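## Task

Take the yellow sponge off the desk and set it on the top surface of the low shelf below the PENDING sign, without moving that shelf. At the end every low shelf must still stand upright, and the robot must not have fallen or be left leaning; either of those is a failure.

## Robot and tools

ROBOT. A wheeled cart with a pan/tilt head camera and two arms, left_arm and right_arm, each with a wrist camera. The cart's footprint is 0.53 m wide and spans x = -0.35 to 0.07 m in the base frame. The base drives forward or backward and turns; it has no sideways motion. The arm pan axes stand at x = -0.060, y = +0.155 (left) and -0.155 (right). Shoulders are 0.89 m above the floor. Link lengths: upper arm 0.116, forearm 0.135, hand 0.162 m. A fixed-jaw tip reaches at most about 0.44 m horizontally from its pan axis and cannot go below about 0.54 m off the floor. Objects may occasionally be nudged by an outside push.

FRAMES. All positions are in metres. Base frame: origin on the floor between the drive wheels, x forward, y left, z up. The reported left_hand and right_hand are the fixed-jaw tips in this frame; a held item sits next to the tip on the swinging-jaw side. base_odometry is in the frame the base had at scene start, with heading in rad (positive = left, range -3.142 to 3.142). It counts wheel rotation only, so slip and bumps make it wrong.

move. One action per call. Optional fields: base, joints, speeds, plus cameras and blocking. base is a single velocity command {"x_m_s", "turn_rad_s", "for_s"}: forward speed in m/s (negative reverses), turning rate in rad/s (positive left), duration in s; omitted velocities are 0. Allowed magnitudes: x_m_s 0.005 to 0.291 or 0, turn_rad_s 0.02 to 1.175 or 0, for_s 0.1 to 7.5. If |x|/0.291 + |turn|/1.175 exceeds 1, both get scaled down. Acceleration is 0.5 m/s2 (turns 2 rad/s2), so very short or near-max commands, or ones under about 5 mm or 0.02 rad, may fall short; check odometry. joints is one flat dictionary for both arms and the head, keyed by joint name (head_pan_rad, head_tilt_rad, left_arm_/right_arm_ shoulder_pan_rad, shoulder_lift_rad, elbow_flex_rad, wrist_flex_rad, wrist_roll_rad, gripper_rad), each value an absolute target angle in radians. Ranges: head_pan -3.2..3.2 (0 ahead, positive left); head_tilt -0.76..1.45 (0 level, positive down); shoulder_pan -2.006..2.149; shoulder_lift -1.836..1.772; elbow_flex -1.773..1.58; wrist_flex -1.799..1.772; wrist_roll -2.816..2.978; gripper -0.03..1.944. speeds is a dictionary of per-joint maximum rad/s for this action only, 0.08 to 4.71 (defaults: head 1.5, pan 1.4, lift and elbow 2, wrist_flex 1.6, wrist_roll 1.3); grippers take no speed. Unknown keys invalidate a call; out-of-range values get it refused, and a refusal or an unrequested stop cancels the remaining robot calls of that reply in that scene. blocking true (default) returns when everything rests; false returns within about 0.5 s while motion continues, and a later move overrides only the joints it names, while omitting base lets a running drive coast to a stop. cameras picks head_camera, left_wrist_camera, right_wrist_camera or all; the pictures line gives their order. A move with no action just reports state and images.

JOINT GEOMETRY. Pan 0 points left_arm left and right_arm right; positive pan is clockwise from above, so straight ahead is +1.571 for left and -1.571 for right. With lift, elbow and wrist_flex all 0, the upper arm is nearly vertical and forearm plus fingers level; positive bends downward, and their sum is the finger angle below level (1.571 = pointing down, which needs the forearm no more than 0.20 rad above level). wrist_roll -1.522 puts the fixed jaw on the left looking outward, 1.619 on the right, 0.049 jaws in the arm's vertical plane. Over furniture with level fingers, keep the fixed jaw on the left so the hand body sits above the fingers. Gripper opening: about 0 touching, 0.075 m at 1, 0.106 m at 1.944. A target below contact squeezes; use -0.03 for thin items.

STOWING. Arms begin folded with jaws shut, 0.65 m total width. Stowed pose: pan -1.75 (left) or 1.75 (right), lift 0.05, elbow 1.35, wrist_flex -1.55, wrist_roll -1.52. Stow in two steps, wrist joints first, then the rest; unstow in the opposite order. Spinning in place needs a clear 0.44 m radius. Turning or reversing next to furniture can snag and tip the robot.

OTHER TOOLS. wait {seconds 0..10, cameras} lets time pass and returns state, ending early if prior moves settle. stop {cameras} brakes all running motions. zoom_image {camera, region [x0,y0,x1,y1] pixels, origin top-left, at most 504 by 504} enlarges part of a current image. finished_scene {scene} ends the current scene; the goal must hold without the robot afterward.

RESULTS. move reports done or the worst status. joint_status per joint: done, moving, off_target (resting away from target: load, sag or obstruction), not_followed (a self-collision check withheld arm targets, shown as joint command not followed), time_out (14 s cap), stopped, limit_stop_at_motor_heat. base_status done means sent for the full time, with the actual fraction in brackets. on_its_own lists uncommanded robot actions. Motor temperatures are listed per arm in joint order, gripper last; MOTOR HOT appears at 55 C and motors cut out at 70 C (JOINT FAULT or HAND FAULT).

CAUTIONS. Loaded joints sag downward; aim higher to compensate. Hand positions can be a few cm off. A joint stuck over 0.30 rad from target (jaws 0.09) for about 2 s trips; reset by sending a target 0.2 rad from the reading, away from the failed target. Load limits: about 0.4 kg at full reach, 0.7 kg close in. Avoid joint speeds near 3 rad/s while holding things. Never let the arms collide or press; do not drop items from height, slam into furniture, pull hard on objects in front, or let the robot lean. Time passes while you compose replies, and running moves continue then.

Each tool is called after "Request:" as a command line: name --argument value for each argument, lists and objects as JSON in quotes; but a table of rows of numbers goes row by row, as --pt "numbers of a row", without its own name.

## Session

Request:
move --joints '{"head_tilt_rad":0.4}' --cameras '["all"]'

Request:
move --joints '{"head_pan_rad":-0.9}' --cameras '["head_camera"]'

Request:
move --joints '{"head_pan_rad":-1.8}' --cameras '["head_camera"]'

Request:
move --joints '{"head_pan_rad":-2.7}' --cameras '["head_camera"]'

Request:
move --joints '{"head_pan_rad":2.7}' --cameras '["head_camera"]'

Request:
move --joints '{"head_pan_rad":1.8}' --cameras '["head_camera"]'

Request:
move --joints '{"head_pan_rad":0.9}' --cameras '["head_camera"]'

Scene clock: 1.07 s.
Motor temperatures (°C): left_arm=[29 31 29 30 30 30] | right_arm=[29 27 26 27 29 26]
move: done
base_odometry: x=+0.000 y=+0.000 heading=+0.000
base_status: not commanded
joint_positions: head_pan_rad=+0.000 head_tilt_rad=+0.393 left_arm_shoulder_pan_rad=+0.002 left_arm_shoulder_lift_rad=-1.688 left_arm_elbow_flex_rad=+1.459 left_arm_wrist_flex_rad=+0.984 left_arm_wrist_roll_rad=-0.001 left_arm_gripper_rad=+0.000 right_arm_shoulder_pan_rad=+0.004 right_arm_shoulder_lift_rad=-1.732 right_arm_elbow_flex_rad=+1.485 right_arm_wrist_flex_rad=+1.015 right_arm_wrist_roll_rad=+0.000 right_arm_gripper_rad=+0.000
joint_status: all done
left_hand: x=-0.0597 y=+0.3120 z=+0.8286 quat_wxyz=(+0.397, -0.918, +0.023, +0.009) (m; base frame)
right_hand: x=-0.0607 y=-0.3093 z=+0.8243 quat_wxyz=(+0.009, +0.024, +0.920, -0.391) (m; base frame)
pictures: head_camera, left_wrist_camera, right_wrist_camera
Images, in order (width x height): head_camera 644x476, left_wrist_camera 644x476, right_wrist_camera 644x476.

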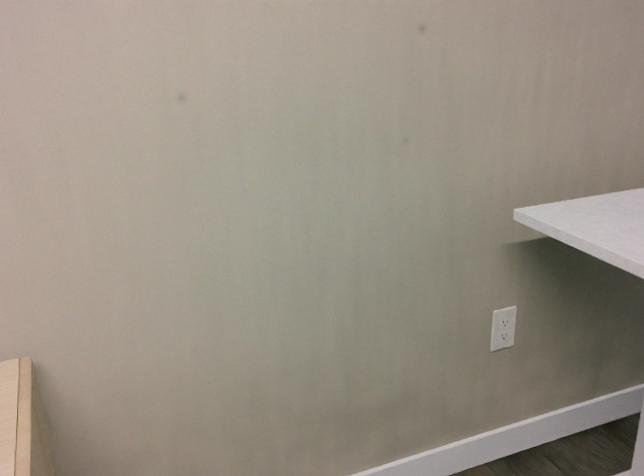

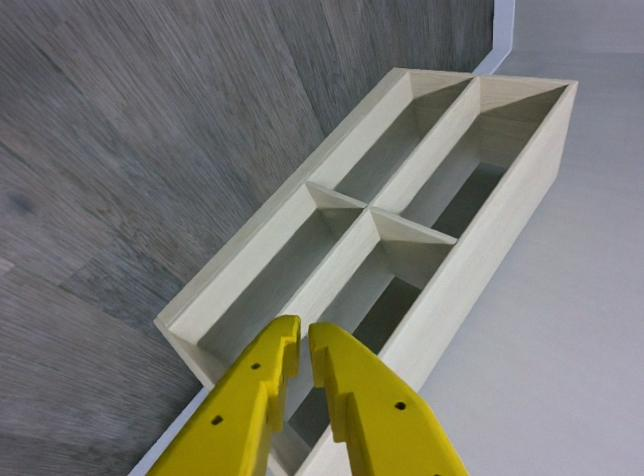

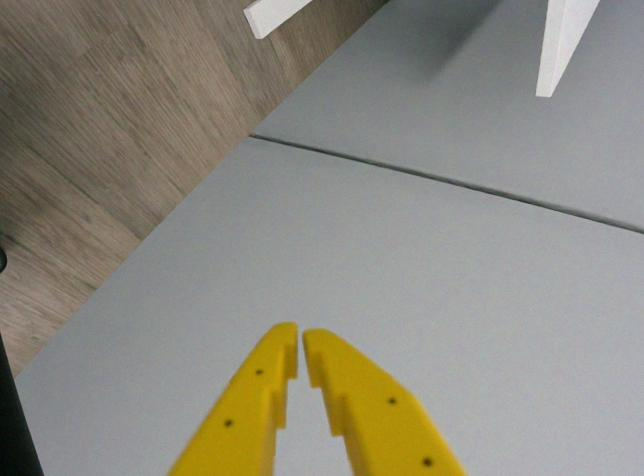

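Scene clock: 2.47 s.
move: done
base_odometry: x=+0.000 y=+0.000 heading=+0.000
base_status: not commanded
joint_positions: head_pan_rad=-0.891 head_tilt_rad=+0.393 left_arm_shoulder_pan_rad=+0.002 left_arm_shoulder_lift_rad=-1.688 left_arm_elbow_flex_rad=+1.459 left_arm_wrist_flex_rad=+0.984 left_arm_wrist_roll_rad=-0.001 left_arm_gripper_rad=+0.000 right_arm_shoulder_pan_rad=+0.004 right_arm_shoulder_lift_rad=-1.732 right_arm_elbow_flex_rad=+1.485 right_arm_wrist_flex_rad=+1.015 right_arm_wrist_roll_rad=+0.000 right_arm_gripper_rad=+0.000
joint_status: all done
left_hand: x=-0.0597 y=+0.3120 z=+0.8286 quat_wxyz=(+0.397, -0.918, +0.023, +0.009) (m; base frame)
right_hand: x=-0.0607 y=-0.3093 z=+0.8243 quat_wxyz=(+0.009, +0.024, +0.920, -0.391) (m; base frame)
pictures: head_camera
Images, in order (width x height): head_camera 644x476.

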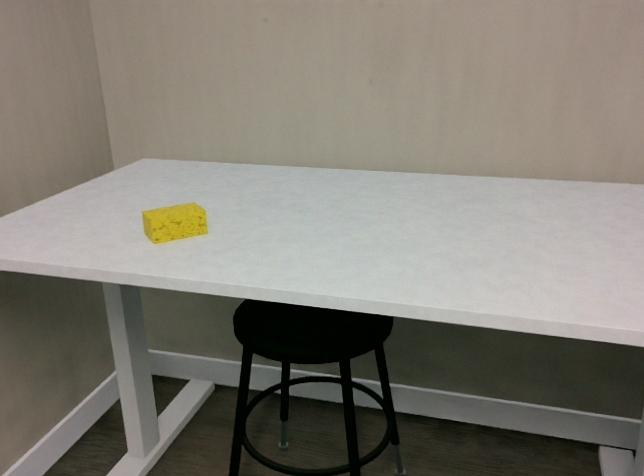

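Scene clock: 3.87 s.
move: done
base_odometry: x=+0.000 y=+0.000 heading=+0.000
base_status: not commanded
joint_positions: head_pan_rad=-1.790 head_tilt_rad=+0.393 left_arm_shoulder_pan_rad=+0.002 left_arm_shoulder_lift_rad=-1.688 left_arm_elbow_flex_rad=+1.459 left_arm_wrist_flex_rad=+0.984 left_arm_wrist_roll_rad=-0.001 left_arm_gripper_rad=+0.000 right_arm_shoulder_pan_rad=+0.004 right_arm_shoulder_lift_rad=-1.732 right_arm_elbow_flex_rad=+1.485 right_arm_wrist_flex_rad=+1.015 right_arm_wrist_roll_rad=+0.000 right_arm_gripper_rad=+0.000
joint_status: all done
left_hand: x=-0.0597 y=+0.3120 z=+0.8286 quat_wxyz=(+0.397, -0.918, +0.023, +0.009) (m; base frame)
right_hand: x=-0.0607 y=-0.3093 z=+0.8243 quat_wxyz=(+0.009, +0.024, +0.920, -0.391) (m; base frame)
pictures: head_camera
Images, in order (width x height): head_camera 644x476.

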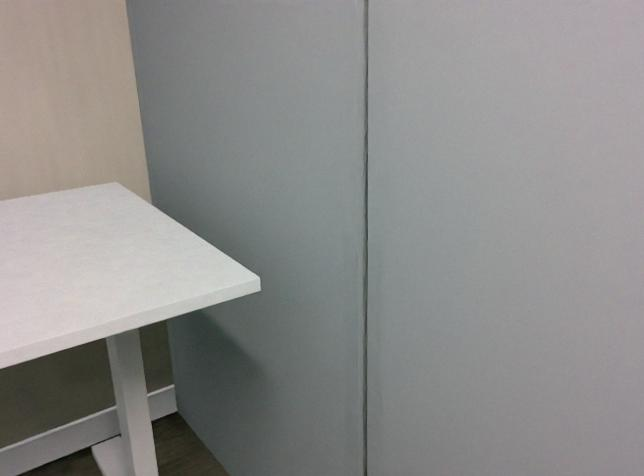

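Scene clock: 5.27 s.
move: done
base_odometry: x=+0.000 y=+0.000 heading=+0.000
base_status: not commanded
joint_positions: head_pan_rad=-2.691 head_tilt_rad=+0.393 left_arm_shoulder_pan_rad=+0.002 left_arm_shoulder_lift_rad=-1.688 left_arm_elbow_flex_rad=+1.459 left_arm_wrist_flex_rad=+0.984 left_arm_wrist_roll_rad=-0.001 left_arm_gripper_rad=+0.000 right_arm_shoulder_pan_rad=+0.004 right_arm_shoulder_lift_rad=-1.732 right_arm_elbow_flex_rad=+1.485 right_arm_wrist_flex_rad=+1.015 right_arm_wrist_roll_rad=+0.000 right_arm_gripper_rad=+0.000
joint_status: all done
left_hand: x=-0.0597 y=+0.3120 z=+0.8286 quat_wxyz=(+0.397, -0.918, +0.023, +0.009) (m; base frame)
right_hand: x=-0.0607 y=-0.3093 z=+0.8243 quat_wxyz=(+0.009, +0.024, +0.920, -0.391) (m; base frame)
pictures: head_camera
Images, in order (width x height): head_camera 644x476.

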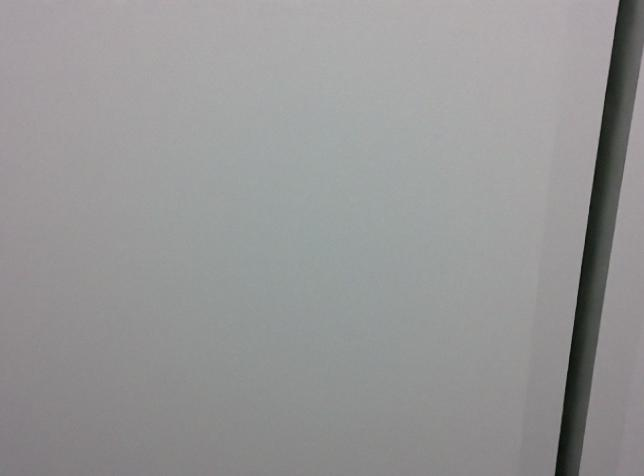

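Scene clock: 9.67 s.
move: done
base_odometry: x=+0.000 y=+0.000 heading=+0.000
base_status: not commanded
joint_positions: head_pan_rad=+2.689 head_tilt_rad=+0.393 left_arm_shoulder_pan_rad=+0.002 left_arm_shoulder_lift_rad=-1.688 left_arm_elbow_flex_rad=+1.459 left_arm_wrist_flex_rad=+0.984 left_arm_wrist_roll_rad=-0.001 left_arm_gripper_rad=+0.000 right_arm_shoulder_pan_rad=+0.004 right_arm_shoulder_lift_rad=-1.732 right_arm_elbow_flex_rad=+1.485 right_arm_wrist_flex_rad=+1.015 right_arm_wrist_roll_rad=+0.000 right_arm_gripper_rad=+0.000
joint_status: all done
left_hand: x=-0.0597 y=+0.3120 z=+0.8286 quat_wxyz=(+0.397, -0.918, +0.023, +0.009) (m; base frame)
right_hand: x=-0.0607 y=-0.3093 z=+0.8243 quat_wxyz=(+0.009, +0.024, +0.920, -0.391) (m; base frame)
pictures: head_camera
Images, in order (width x height): head_camera 644x476.

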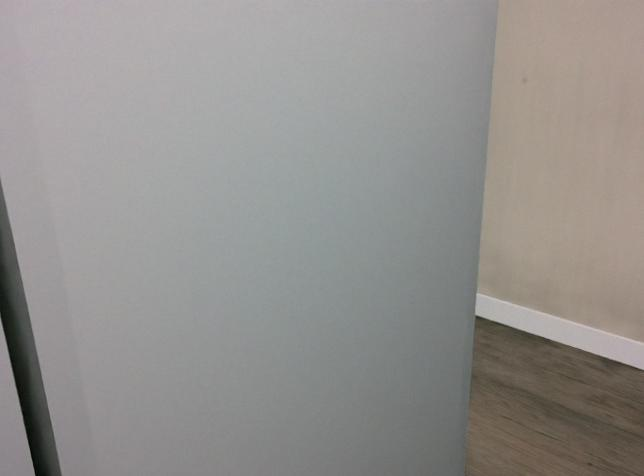

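Scene clock: 11.07 s.
move: done
base_odometry: x=+0.000 y=+0.000 heading=+0.000
base_status: not commanded
joint_positions: head_pan_rad=+1.809 head_tilt_rad=+0.393 left_arm_shoulder_pan_rad=+0.002 left_arm_shoulder_lift_rad=-1.688 left_arm_elbow_flex_rad=+1.459 left_arm_wrist_flex_rad=+0.984 left_arm_wrist_roll_rad=-0.001 left_arm_gripper_rad=+0.000 right_arm_shoulder_pan_rad=+0.004 right_arm_shoulder_lift_rad=-1.732 right_arm_elbow_flex_rad=+1.485 right_arm_wrist_flex_rad=+1.015 right_arm_wrist_roll_rad=+0.000 right_arm_gripper_rad=+0.000
joint_status: all done
left_hand: x=-0.0597 y=+0.3120 z=+0.8286 quat_wxyz=(+0.397, -0.918, +0.023, +0.009) (m; base frame)
right_hand: x=-0.0607 y=-0.3093 z=+0.8243 quat_wxyz=(+0.009, +0.024, +0.920, -0.391) (m; base frame)
pictures: head_camera
Images, in order (width x height): head_camera 644x476.

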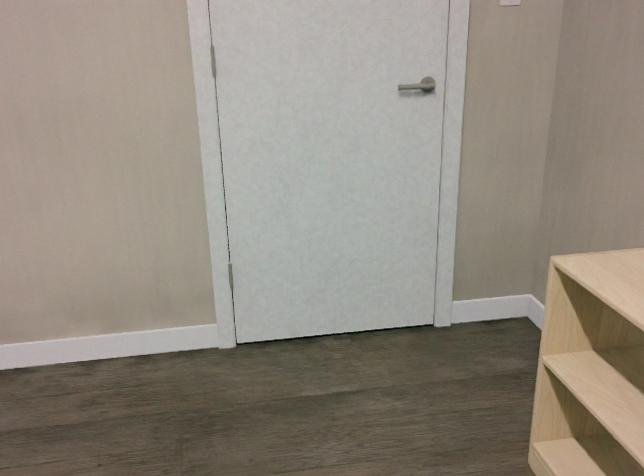

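Scene clock: 12.47 s.
move: done
base_odometry: x=+0.000 y=+0.000 heading=+0.000
base_status: not commanded
joint_positions: head_pan_rad=+0.910 head_tilt_rad=+0.393 left_arm_shoulder_pan_rad=+0.002 left_arm_shoulder_lift_rad=-1.688 left_arm_elbow_flex_rad=+1.459 left_arm_wrist_flex_rad=+0.984 left_arm_wrist_roll_rad=-0.001 left_arm_gripper_rad=+0.000 right_arm_shoulder_pan_rad=+0.004 right_arm_shoulder_lift_rad=-1.732 right_arm_elbow_flex_rad=+1.485 right_arm_wrist_flex_rad=+1.015 right_arm_wrist_roll_rad=+0.000 right_arm_gripper_rad=+0.000
joint_status: all done
left_hand: x=-0.0597 y=+0.3120 z=+0.8286 quat_wxyz=(+0.397, -0.918, +0.023, +0.009) (m; base frame)
right_hand: x=-0.0607 y=-0.3093 z=+0.8243 quat_wxyz=(+0.009, +0.024, +0.920, -0.391) (m; base frame)
pictures: head_camera
Images, in order (width x height): head_camera 644x476.

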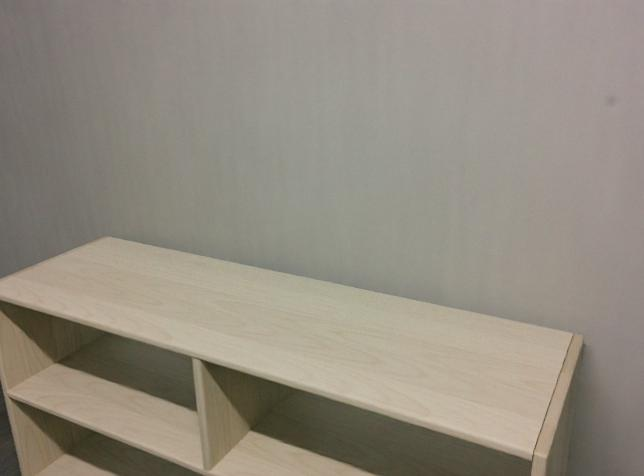

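Request:
move --joints '{"head_pan_rad":0.9,"head_tilt_rad":-0.3}' --cameras '["head_camera"]'

Request:
move --joints '{"head_pan_rad":0.5,"head_tilt_rad":0.6}' --cameras '["head_camera"]'

Request:
move --joints '{"head_pan_rad":-0.9,"head_tilt_rad":0.6}' --cameras '["head_camera"]'

Scene clock: 23.33 s.
move: done
base_odometry: x=+0.000 y=+0.000 heading=+0.000
base_status: not commanded
joint_positions: head_pan_rad=+0.910 head_tilt_rad=-0.290 left_arm_shoulder_pan_rad=+0.002 left_arm_shoulder_lift_rad=-1.688 left_arm_elbow_flex_rad=+1.459 left_arm_wrist_flex_rad=+0.984 left_arm_wrist_roll_rad=-0.001 left_arm_gripper_rad=+0.000 right_arm_shoulder_pan_rad=+0.004 right_arm_shoulder_lift_rad=-1.732 right_arm_elbow_flex_rad=+1.485 right_arm_wrist_flex_rad=+1.015 right_arm_wrist_roll_rad=+0.000 right_arm_gripper_rad=+0.000
joint_status: all done
left_hand: x=-0.0597 y=+0.3120 z=+0.8286 quat_wxyz=(+0.397, -0.918, +0.023, +0.009) (m; base frame)
right_hand: x=-0.0607 y=-0.3093 z=+0.8243 quat_wxyz=(+0.009, +0.024, +0.920, -0.391) (m; base frame)
pictures: head_camera
Images, in order (width x height): head_camera 644x476.

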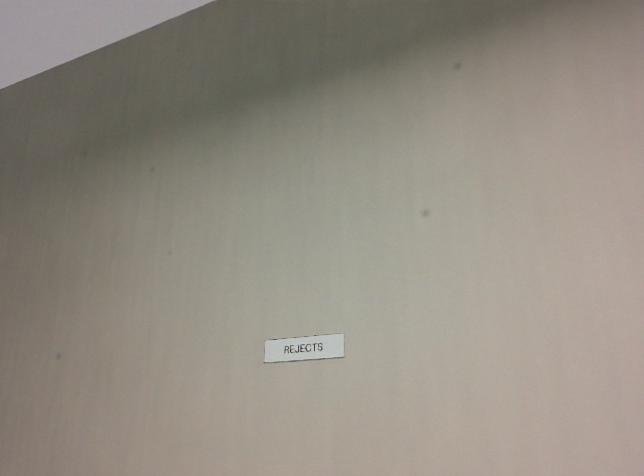

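Scene clock: 24.73 s.
move: done
base_odometry: x=+0.000 y=+0.000 heading=+0.000
base_status: not commanded
joint_positions: head_pan_rad=+0.509 head_tilt_rad=+0.593 left_arm_shoulder_pan_rad=+0.002 left_arm_shoulder_lift_rad=-1.688 left_arm_elbow_flex_rad=+1.459 left_arm_wrist_flex_rad=+0.984 left_arm_wrist_roll_rad=-0.001 left_arm_gripper_rad=+0.000 right_arm_shoulder_pan_rad=+0.004 right_arm_shoulder_lift_rad=-1.732 right_arm_elbow_flex_rad=+1.485 right_arm_wrist_flex_rad=+1.015 right_arm_wrist_roll_rad=+0.000 right_arm_gripper_rad=+0.000
joint_status: all done
left_hand: x=-0.0597 y=+0.3120 z=+0.8286 quat_wxyz=(+0.397, -0.918, +0.023, +0.009) (m; base frame)
right_hand: x=-0.0607 y=-0.3093 z=+0.8243 quat_wxyz=(+0.009, +0.024, +0.920, -0.391) (m; base frame)
pictures: head_camera
Images, in order (width x height): head_camera 644x476.

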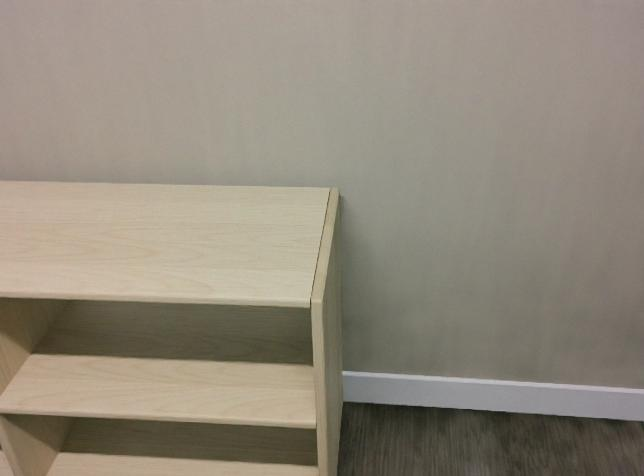

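Scene clock: 26.47 s.
move: done
base_odometry: x=+0.000 y=+0.000 heading=+0.000
base_status: not commanded
joint_positions: head_pan_rad=-0.891 head_tilt_rad=+0.593 left_arm_shoulder_pan_rad=+0.002 left_arm_shoulder_lift_rad=-1.688 left_arm_elbow_flex_rad=+1.459 left_arm_wrist_flex_rad=+0.984 left_arm_wrist_roll_rad=-0.001 left_arm_gripper_rad=+0.000 right_arm_shoulder_pan_rad=+0.004 right_arm_shoulder_lift_rad=-1.732 right_arm_elbow_flex_rad=+1.485 right_arm_wrist_flex_rad=+1.015 right_arm_wrist_roll_rad=+0.000 right_arm_gripper_rad=+0.000
joint_status: all done
left_hand: x=-0.0597 y=+0.3120 z=+0.8286 quat_wxyz=(+0.397, -0.918, +0.023, +0.009) (m; base frame)
right_hand: x=-0.0607 y=-0.3093 z=+0.8243 quat_wxyz=(+0.009, +0.024, +0.920, -0.391) (m; base frame)
pictures: head_camera
Images, in order (width x height): head_camera 644x476.

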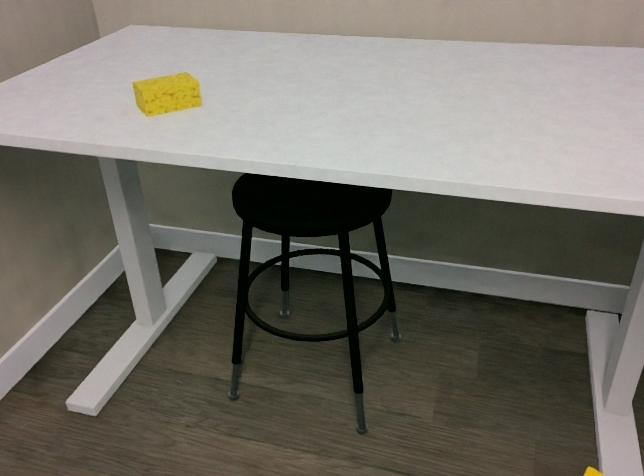

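Request:
move --base '{"turn_rad_s":-0.3,"for_s":0.7}' --joints '{"head_pan_rad":-0.5,"head_tilt_rad":0.8}'

Request:
move --base '{"x_m_s":0.2,"for_s":3.5}'

Request:
move --base '{"turn_rad_s":-0.5,"for_s":1.8}' --joints '{"head_pan_rad":0}' --cameras '["head_camera"]'

Scene clock: 66.07 s.
move: done
base_odometry: x=+0.000 y=+0.000 heading=-0.209
base_status: done (sent for 0.7 of 0.7 s)
joint_positions: head_pan_rad=-0.511 head_tilt_rad=+0.794 left_arm_shoulder_pan_rad=+0.003 left_arm_shoulder_lift_rad=-1.688 left_arm_elbow_flex_rad=+1.459 left_arm_wrist_flex_rad=+0.984 left_arm_wrist_roll_rad=-0.001 left_arm_gripper_rad=+0.000 right_arm_shoulder_pan_rad=+0.000 right_arm_shoulder_lift_rad=-1.732 right_arm_elbow_flex_rad=+1.485 right_arm_wrist_flex_rad=+1.015 right_arm_wrist_roll_rad=+0.000 right_arm_gripper_rad=+0.000
joint_status: all done
left_hand: x=-0.0595 y=+0.3120 z=+0.8286 quat_wxyz=(+0.397, -0.918, +0.024, +0.009) (m; base frame)
right_hand: x=-0.0599 y=-0.3093 z=+0.8243 quat_wxyz=(+0.010, +0.022, +0.920, -0.391) (m; base frame)
pictures: none

Scene clock: 70.57 s.
move: done
base_odometry: x=+0.685 y=-0.146 heading=-0.209
base_status: done (sent for 3.5 of 3.5 s)
joint_positions: head_pan_rad=-0.511 head_tilt_rad=+0.794 left_arm_shoulder_pan_rad=-0.001 left_arm_shoulder_lift_rad=-1.688 left_arm_elbow_flex_rad=+1.459 left_arm_wrist_flex_rad=+0.984 left_arm_wrist_roll_rad=-0.001 left_arm_gripper_rad=+0.000 right_arm_shoulder_pan_rad=+0.001 right_arm_shoulder_lift_rad=-1.732 right_arm_elbow_flex_rad=+1.485 right_arm_wrist_flex_rad=+1.015 right_arm_wrist_roll_rad=+0.000 right_arm_gripper_rad=+0.000
joint_status: not commanded
left_hand: x=-0.0602 y=+0.3120 z=+0.8286 quat_wxyz=(+0.397, -0.918, +0.022, +0.010) (m; base frame)
right_hand: x=-0.0602 y=-0.3093 z=+0.8243 quat_wxyz=(+0.009, +0.023, +0.920, -0.391) (m; base frame)
pictures: none

Scene clock: 73.00 s.
move: done
base_odometry: x=+0.684 y=-0.146 heading=-1.110
base_status: done (sent for 1.8 of 1.8 s)
joint_positions: head_pan_rad=-0.011 head_tilt_rad=+0.794 left_arm_shoulder_pan_rad=+0.002 left_arm_shoulder_lift_rad=-1.688 left_arm_elbow_flex_rad=+1.459 left_arm_wrist_flex_rad=+0.984 left_arm_wrist_roll_rad=-0.001 left_arm_gripper_rad=+0.000 right_arm_shoulder_pan_rad=+0.004 right_arm_shoulder_lift_rad=-1.732 right_arm_elbow_flex_rad=+1.485 right_arm_wrist_flex_rad=+1.015 right_arm_wrist_roll_rad=+0.000 right_arm_gripper_rad=+0.000
joint_status: all done
left_hand: x=-0.0597 y=+0.3120 z=+0.8286 quat_wxyz=(+0.397, -0.918, +0.023, +0.009) (m; base frame)
right_hand: x=-0.0607 y=-0.3093 z=+0.8243 quat_wxyz=(+0.009, +0.024, +0.920, -0.391) (m; base frame)
pictures: head_camera
Images, in order (width x height): head_camera 644x476.

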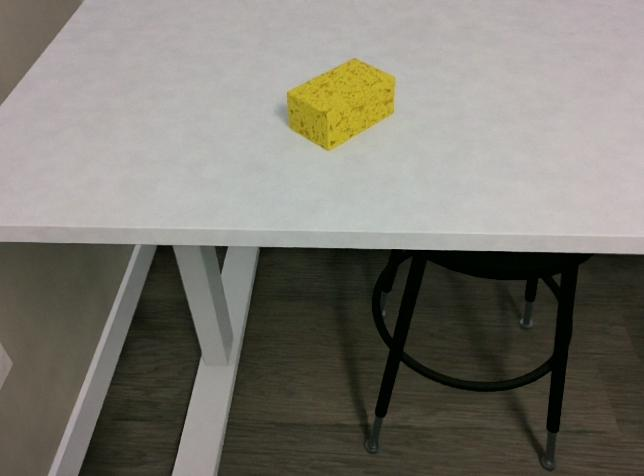

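Request:
move --joints '{"left_arm_shoulder_pan_rad":1.894,"left_arm_shoulder_lift_rad":0.2,"left_arm_elbow_flex_rad":-0.08,"left_arm_wrist_flex_rad":0.9,"left_arm_wrist_roll_rad":-2.0}' --speeds '{"left_arm_shoulder_lift_rad":1.3,"left_arm_elbow_flex_rad":1.2,"left_arm_shoulder_pan_rad":2}'

Request:
move --base '{"x_m_s":0.15,"for_s":2.16}' --joints '{"left_arm_gripper_rad":1.88,"head_tilt_rad":1.1}' --cameras '["head_camera","left_wrist_camera"]'

Scene clock: 97.30 s.
move: done
base_odometry: x=+0.684 y=-0.146 heading=-1.110
base_status: not commanded
joint_positions: head_pan_rad=-0.011 head_tilt_rad=+0.794 left_arm_shoulder_pan_rad=+1.887 left_arm_shoulder_lift_rad=+0.208 left_arm_elbow_flex_rad=-0.044 left_arm_wrist_flex_rad=+0.910 left_arm_wrist_roll_rad=-1.995 left_arm_gripper_rad=+0.000 right_arm_shoulder_pan_rad=+0.004 right_arm_shoulder_lift_rad=-1.732 right_arm_elbow_flex_rad=+1.485 right_arm_wrist_flex_rad=+1.015 right_arm_wrist_roll_rad=+0.000 right_arm_gripper_rad=+0.000
joint_status: all done
left_hand: x=+0.2220 y=+0.0701 z=+0.8420 quat_wxyz=(+0.245, +0.373, +0.895, +0.019) (m; base frame)
right_hand: x=-0.0607 y=-0.3093 z=+0.8243 quat_wxyz=(+0.009, +0.024, +0.920, -0.391) (m; base frame)
pictures: none

Scene clock: 100.33 s.
move: done
base_odometry: x=+0.828 y=-0.438 heading=-1.112
base_status: done (sent for 2.17 of 2.17 s)
joint_positions: head_pan_rad=-0.011 head_tilt_rad=+1.094 left_arm_shoulder_pan_rad=+1.890 left_arm_shoulder_lift_rad=+0.208 left_arm_elbow_flex_rad=-0.045 left_arm_wrist_flex_rad=+0.910 left_arm_wrist_roll_rad=-1.995 left_arm_gripper_rad=+1.871 right_arm_shoulder_pan_rad=+0.001 right_arm_shoulder_lift_rad=-1.732 right_arm_elbow_flex_rad=+1.485 right_arm_wrist_flex_rad=+1.015 right_arm_wrist_roll_rad=+0.000 right_arm_gripper_rad=+0.000
joint_status: all done
left_hand: x=+0.2220 y=+0.0691 z=+0.8424 quat_wxyz=(+0.246, +0.374, +0.894, +0.019) (m; base frame)
right_hand: x=-0.0602 y=-0.3093 z=+0.8243 quat_wxyz=(+0.009, +0.023, +0.920, -0.391) (m; base frame)
pictures: head_camera, left_wrist_camera
Images, in order (width x height): head_camera 644x476, left_wrist_camera 644x476.

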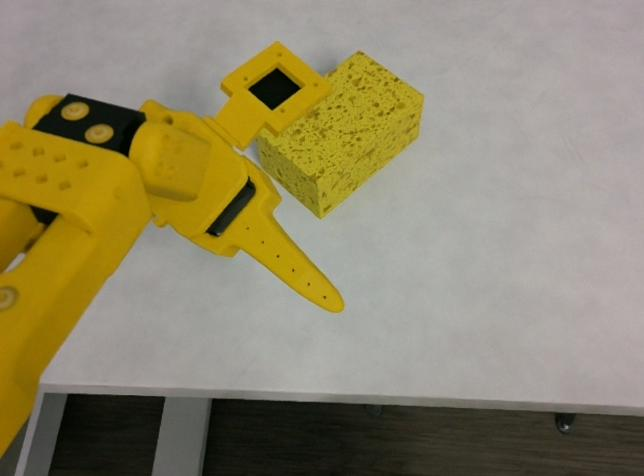

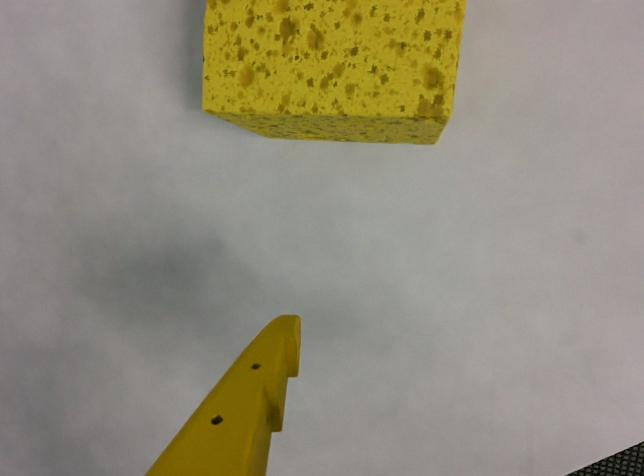

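Request:
move --joints '{"left_arm_shoulder_pan_rad":1.756,"left_arm_shoulder_lift_rad":0.45,"left_arm_elbow_flex_rad":-0.21,"left_arm_wrist_flex_rad":0.79,"left_arm_wrist_roll_rad":-2.13}' --speeds '{"left_arm_shoulder_lift_rad":0.4,"left_arm_elbow_flex_rad":0.4,"left_arm_shoulder_pan_rad":0.3}' --cameras '["head_camera","left_wrist_camera"]'

Scene clock: 113.50 s.
move: done
base_odometry: x=+0.828 y=-0.438 heading=-1.112
base_status: not commanded
joint_positions: head_pan_rad=-0.011 head_tilt_rad=+1.094 left_arm_shoulder_pan_rad=+1.758 left_arm_shoulder_lift_rad=+0.459 left_arm_elbow_flex_rad=-0.176 left_arm_wrist_flex_rad=+0.800 left_arm_wrist_roll_rad=-2.125 left_arm_gripper_rad=+1.871 right_arm_shoulder_pan_rad=+0.001 right_arm_shoulder_lift_rad=-1.732 right_arm_elbow_flex_rad=+1.485 right_arm_wrist_flex_rad=+1.015 right_arm_wrist_roll_rad=+0.000 right_arm_gripper_rad=+0.000
joint_status: all done
left_hand: x=+0.2511 y=+0.1026 z=+0.8100 quat_wxyz=(+0.236, +0.374, +0.896, +0.050) (m; base frame)
right_hand: x=-0.0602 y=-0.3093 z=+0.8243 quat_wxyz=(+0.009, +0.023, +0.920, -0.391) (m; base frame)
pictures: head_camera, left_wrist_camera
Images, in order (width x height): head_camera 644x476, left_wrist_camera 644x476.

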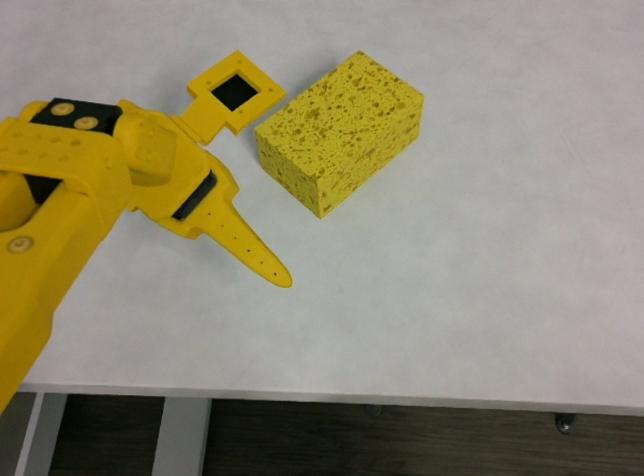

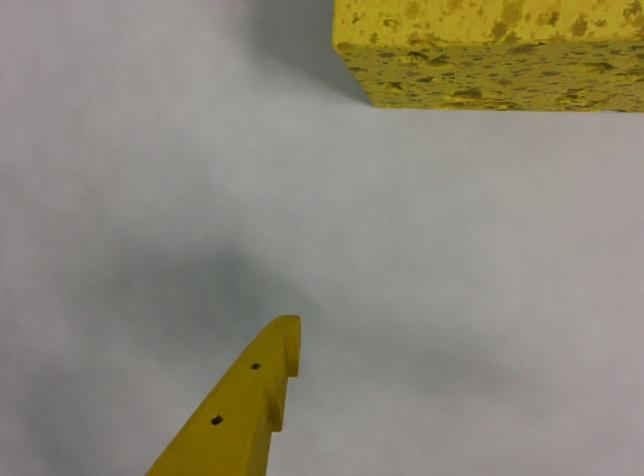

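Request:
move --joints '{"left_arm_shoulder_pan_rad":1.814,"left_arm_shoulder_lift_rad":0.72,"left_arm_elbow_flex_rad":-0.48,"left_arm_wrist_flex_rad":0.64,"left_arm_wrist_roll_rad":-2.08}' --speeds '{"left_arm_shoulder_lift_rad":0.26,"left_arm_elbow_flex_rad":0.28,"left_arm_shoulder_pan_rad":0.08,"left_arm_wrist_flex_rad":0.15}' --cameras '["head_camera","left_wrist_camera"]'

Request:
move --joints '{"left_arm_shoulder_pan_rad":1.87,"left_arm_shoulder_lift_rad":1.03,"left_arm_elbow_flex_rad":-0.88,"left_arm_wrist_flex_rad":0.56,"left_arm_wrist_roll_rad":-2.02}' --speeds '{"left_arm_shoulder_lift_rad":0.26,"left_arm_elbow_flex_rad":0.33,"left_arm_shoulder_pan_rad":0.08,"left_arm_wrist_flex_rad":0.08}' --cameras '["head_camera","left_wrist_camera"]'

Scene clock: 130.40 s.
move: done
base_odometry: x=+0.828 y=-0.438 heading=-1.112
base_status: not commanded
joint_positions: head_pan_rad=-0.011 head_tilt_rad=+1.094 left_arm_shoulder_pan_rad=+1.809 left_arm_shoulder_lift_rad=+0.732 left_arm_elbow_flex_rad=-0.444 left_arm_wrist_flex_rad=+0.652 left_arm_wrist_roll_rad=-2.087 left_arm_gripper_rad=+1.871 right_arm_shoulder_pan_rad=+0.001 right_arm_shoulder_lift_rad=-1.732 right_arm_elbow_flex_rad=+1.485 right_arm_wrist_flex_rad=+1.015 right_arm_wrist_roll_rad=+0.000 right_arm_gripper_rad=+0.000
joint_status: all done
left_hand: x=+0.2868 y=+0.0777 z=+0.7984 quat_wxyz=(+0.306, +0.371, +0.875, +0.050) (m; base frame)
right_hand: x=-0.0602 y=-0.3093 z=+0.8243 quat_wxyz=(+0.009, +0.023, +0.920, -0.391) (m; base frame)
pictures: head_camera, left_wrist_camera
Images, in order (width x height): head_camera 644x476, left_wrist_camera 644x476.

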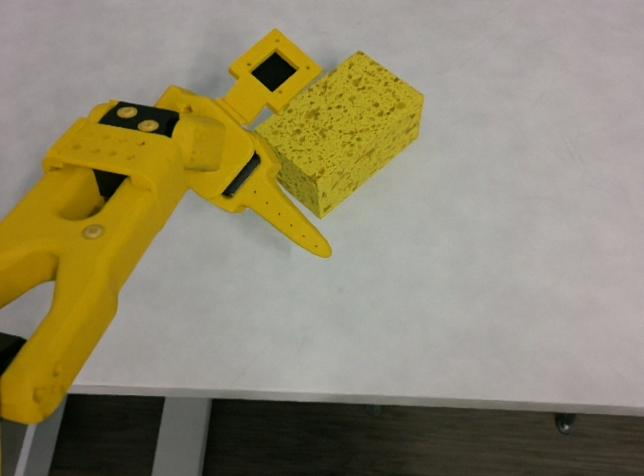

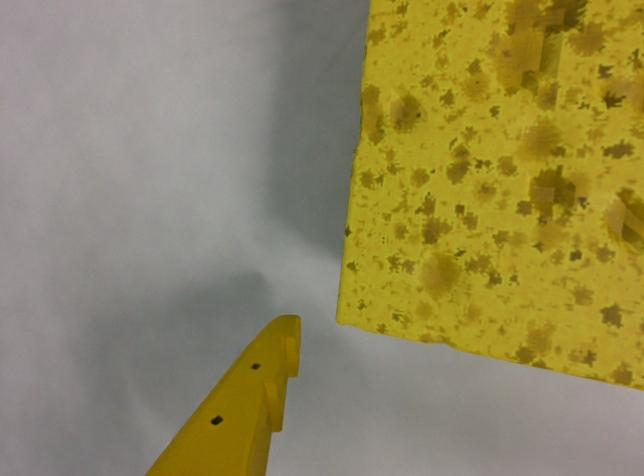

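Scene clock: 132.13 s.
move: done
base_odometry: x=+0.828 y=-0.438 heading=-1.112
base_status: not commanded
joint_positions: head_pan_rad=-0.011 head_tilt_rad=+1.094 left_arm_shoulder_pan_rad=+1.864 left_arm_shoulder_lift_rad=+1.047 left_arm_elbow_flex_rad=-0.843 left_arm_wrist_flex_rad=+0.573 left_arm_wrist_roll_rad=-2.026 left_arm_gripper_rad=+1.871 right_arm_shoulder_pan_rad=+0.001 right_arm_shoulder_lift_rad=-1.732 right_arm_elbow_flex_rad=+1.485 right_arm_wrist_flex_rad=+1.015 right_arm_wrist_roll_rad=+0.000 right_arm_gripper_rad=+0.000
joint_status: all done
left_hand: x=+0.3174 y=+0.0483 z=+0.7940 quat_wxyz=(+0.385, +0.358, +0.850, +0.041) (m; base frame)
right_hand: x=-0.0602 y=-0.3093 z=+0.8243 quat_wxyz=(+0.009, +0.023, +0.920, -0.391) (m; base frame)
pictures: head_camera, left_wrist_camera
Images, in order (width x height): head_camera 644x476, left_wrist_camera 644x476.

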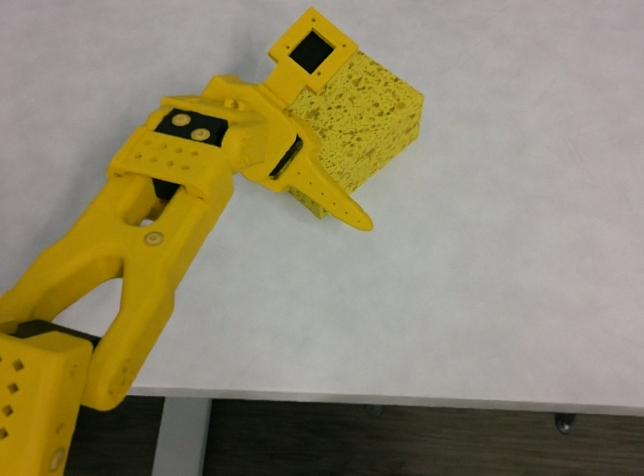

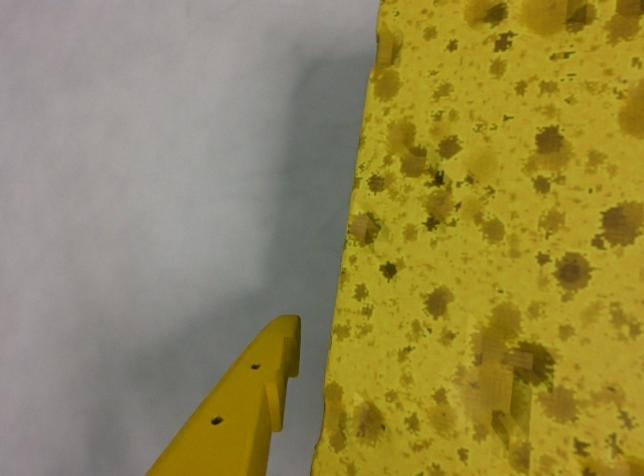

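Request:
move --joints '{"left_arm_shoulder_pan_rad":1.878,"left_arm_shoulder_lift_rad":1.15,"left_arm_elbow_flex_rad":-0.95,"left_arm_wrist_flex_rad":0.37,"left_arm_wrist_roll_rad":-2.0}' --speeds '{"left_arm_shoulder_lift_rad":0.15,"left_arm_elbow_flex_rad":0.15,"left_arm_shoulder_pan_rad":0.08,"left_arm_wrist_flex_rad":0.2}' --cameras '["head_camera","left_wrist_camera"]'

Request:
move --joints '{"left_arm_gripper_rad":0.6}' --cameras '["head_camera","left_wrist_camera"]'

Scene clock: 146.30 s.
move: done
base_odometry: x=+0.828 y=-0.438 heading=-1.112
base_status: not commanded
joint_positions: head_pan_rad=-0.011 head_tilt_rad=+1.094 left_arm_shoulder_pan_rad=+1.873 left_arm_shoulder_lift_rad=+1.153 left_arm_elbow_flex_rad=-0.931 left_arm_wrist_flex_rad=+0.381 left_arm_wrist_roll_rad=-1.995 left_arm_gripper_rad=+1.875 right_arm_shoulder_pan_rad=+0.001 right_arm_shoulder_lift_rad=-1.732 right_arm_elbow_flex_rad=+1.485 right_arm_wrist_flex_rad=+1.015 right_arm_wrist_roll_rad=+0.000 right_arm_gripper_rad=+0.000
joint_status: all done
left_hand: x=+0.3349 y=+0.0391 z=+0.8013 quat_wxyz=(+0.464, +0.335, +0.819, +0.040) (m; base frame)
right_hand: x=-0.0602 y=-0.3093 z=+0.8243 quat_wxyz=(+0.009, +0.023, +0.920, -0.391) (m; base frame)
pictures: head_camera, left_wrist_camera
Images, in order (width x height): head_camera 644x476, left_wrist_camera 644x476.

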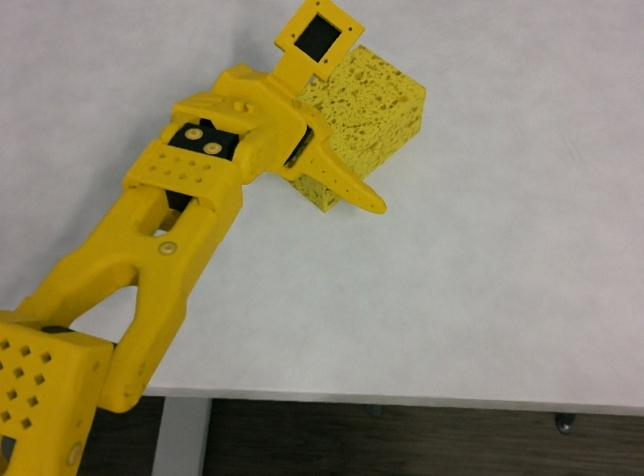

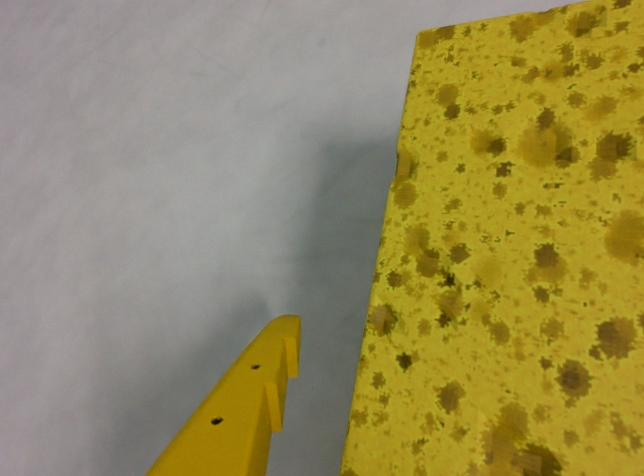

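Scene clock: 147.60 s.
move: off_target
base_odometry: x=+0.828 y=-0.438 heading=-1.112
base_status: not commanded
joint_positions: head_pan_rad=-0.011 head_tilt_rad=+1.094 left_arm_shoulder_pan_rad=+1.887 left_arm_shoulder_lift_rad=+1.139 left_arm_elbow_flex_rad=-0.954 left_arm_wrist_flex_rad=+0.362 left_arm_wrist_roll_rad=-2.004 left_arm_gripper_rad=+0.638 right_arm_shoulder_pan_rad=+0.001 right_arm_shoulder_lift_rad=-1.732 right_arm_elbow_flex_rad=+1.485 right_arm_wrist_flex_rad=+1.015 right_arm_wrist_roll_rad=+0.000 right_arm_gripper_rad=+0.000
joint_status: left_arm_gripper_rad off_target (ended at +0.638, target +0.600)
left_hand: x=+0.3383 y=+0.0320 z=+0.8154 quat_wxyz=(+0.488, +0.339, +0.803, +0.041) (m; base frame)
right_hand: x=-0.0602 y=-0.3093 z=+0.8243 quat_wxyz=(+0.009, +0.023, +0.920, -0.391) (m; base frame)
pictures: head_camera, left_wrist_camera
Images, in order (width x height): head_camera 644x476, left_wrist_camera 644x476.

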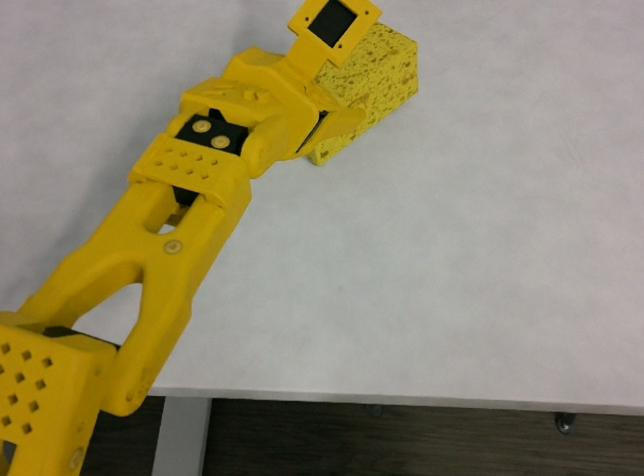

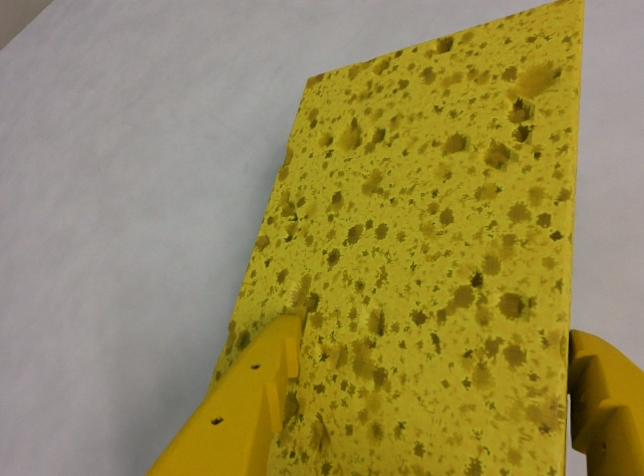

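Request:
move --joints '{"left_arm_gripper_rad":1.88}'

Request:
move --joints '{"left_arm_shoulder_lift_rad":0.7,"left_arm_wrist_flex_rad":0.8}' --cameras '["head_camera","left_wrist_camera"]'

Scene clock: 189.00 s.
move: done
base_odometry: x=+0.828 y=-0.438 heading=-1.112
base_status: not commanded
joint_positions: head_pan_rad=-0.011 head_tilt_rad=+1.094 left_arm_shoulder_pan_rad=+1.887 left_arm_shoulder_lift_rad=+1.139 left_arm_elbow_flex_rad=-0.955 left_arm_wrist_flex_rad=+0.362 left_arm_wrist_roll_rad=-2.004 left_arm_gripper_rad=+1.871 right_arm_shoulder_pan_rad=+0.001 right_arm_shoulder_lift_rad=-1.732 right_arm_elbow_flex_rad=+1.485 right_arm_wrist_flex_rad=+1.015 right_arm_wrist_roll_rad=+0.000 right_arm_gripper_rad=+0.000
joint_status: all done
left_hand: x=+0.3384 y=+0.0320 z=+0.8158 quat_wxyz=(+0.489, +0.339, +0.803, +0.041) (m; base frame)
right_hand: x=-0.0602 y=-0.3093 z=+0.8243 quat_wxyz=(+0.009, +0.023, +0.920, -0.391) (m; base frame)
pictures: none

Scene clock: 190.10 s.
move: done
base_odometry: x=+0.828 y=-0.438 heading=-1.112
base_status: not commanded
joint_positions: head_pan_rad=-0.011 head_tilt_rad=+1.094 left_arm_shoulder_pan_rad=+1.878 left_arm_shoulder_lift_rad=+0.768 left_arm_elbow_flex_rad=-0.944 left_arm_wrist_flex_rad=+0.798 left_arm_wrist_roll_rad=-2.004 left_arm_gripper_rad=+1.871 right_arm_shoulder_pan_rad=+0.000 right_arm_shoulder_lift_rad=-1.732 right_arm_elbow_flex_rad=+1.485 right_arm_wrist_flex_rad=+1.015 right_arm_wrist_roll_rad=+0.000 right_arm_gripper_rad=+0.000
joint_status: all done
left_hand: x=+0.3169 y=+0.0428 z=+0.8938 quat_wxyz=(+0.455, +0.342, +0.821, +0.040) (m; base frame)
right_hand: x=-0.0599 y=-0.3093 z=+0.8243 quat_wxyz=(+0.010, +0.022, +0.920, -0.391) (m; base frame)
pictures: head_camera, left_wrist_camera
Images, in order (width x height): head_camera 644x476, left_wrist_camera 644x476.

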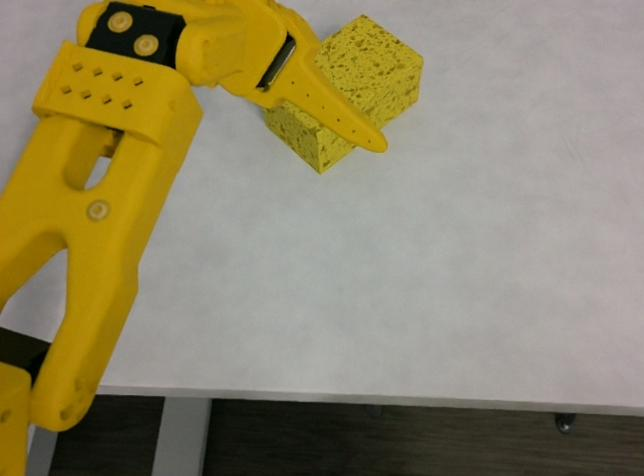

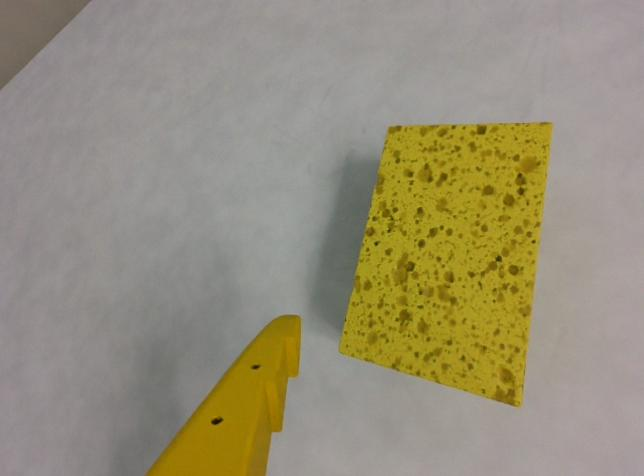

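Request:
move --joints '{"left_arm_gripper_rad":0.0,"left_arm_shoulder_pan_rad":2.01,"left_arm_wrist_roll_rad":-1.57,"left_arm_shoulder_lift_rad":0.85,"left_arm_elbow_flex_rad":-0.96,"left_arm_wrist_flex_rad":0.6}'

Request:
move --joints '{"left_arm_shoulder_lift_rad":1.14,"left_arm_wrist_flex_rad":0.44}' --speeds '{"left_arm_shoulder_lift_rad":0.3,"left_arm_wrist_flex_rad":0.3}' --cameras '["head_camera","left_wrist_camera"]'

Scene clock: 232.93 s.
move: done
base_odometry: x=+0.828 y=-0.438 heading=-1.112
base_status: not commanded
joint_positions: head_pan_rad=-0.011 head_tilt_rad=+1.094 left_arm_shoulder_pan_rad=+2.004 left_arm_shoulder_lift_rad=+0.867 left_arm_elbow_flex_rad=-0.944 left_arm_wrist_flex_rad=+0.614 left_arm_wrist_roll_rad=-1.576 left_arm_gripper_rad=+0.006 right_arm_shoulder_pan_rad=+0.000 right_arm_shoulder_lift_rad=-1.732 right_arm_elbow_flex_rad=+1.485 right_arm_wrist_flex_rad=+1.015 right_arm_wrist_roll_rad=+0.000 right_arm_gripper_rad=+0.000
joint_status: all done
left_hand: x=+0.3123 y=-0.0084 z=+0.8791 quat_wxyz=(+0.485, +0.209, +0.844, -0.093) (m; base frame)
right_hand: x=-0.0599 y=-0.3093 z=+0.8243 quat_wxyz=(+0.010, +0.022, +0.920, -0.391) (m; base frame)
pictures: none

Scene clock: 234.30 s.
move: done
base_odometry: x=+0.828 y=-0.438 heading=-1.112
base_status: not commanded
joint_positions: head_pan_rad=-0.011 head_tilt_rad=+1.094 left_arm_shoulder_pan_rad=+2.005 left_arm_shoulder_lift_rad=+1.110 left_arm_elbow_flex_rad=-0.961 left_arm_wrist_flex_rad=+0.439 left_arm_wrist_roll_rad=-1.576 left_arm_gripper_rad=+0.006 right_arm_shoulder_pan_rad=+0.000 right_arm_shoulder_lift_rad=-1.732 right_arm_elbow_flex_rad=+1.485 right_arm_wrist_flex_rad=+1.015 right_arm_wrist_roll_rad=+0.000 right_arm_gripper_rad=+0.000
joint_status: all done
left_hand: x=+0.3166 y=-0.0112 z=+0.8154 quat_wxyz=(+0.464, +0.213, +0.855, -0.089) (m; base frame)
right_hand: x=-0.0599 y=-0.3093 z=+0.8243 quat_wxyz=(+0.010, +0.022, +0.920, -0.391) (m; base frame)
pictures: head_camera, left_wrist_camera
Images, in order (width x height): head_camera 644x476, left_wrist_camera 644x476.

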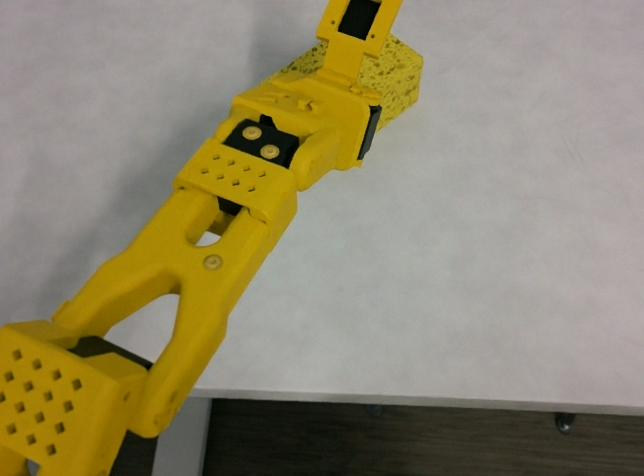

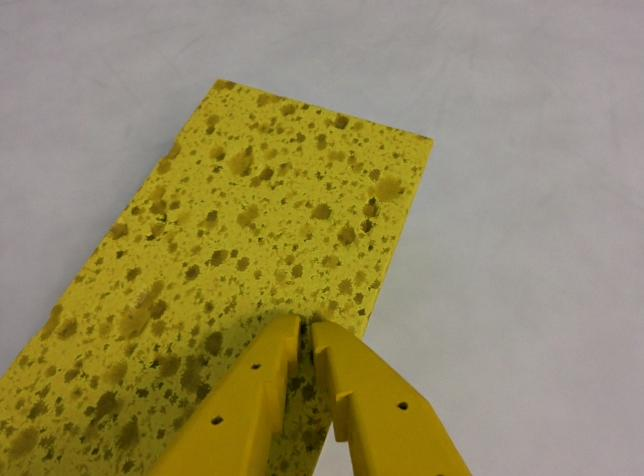

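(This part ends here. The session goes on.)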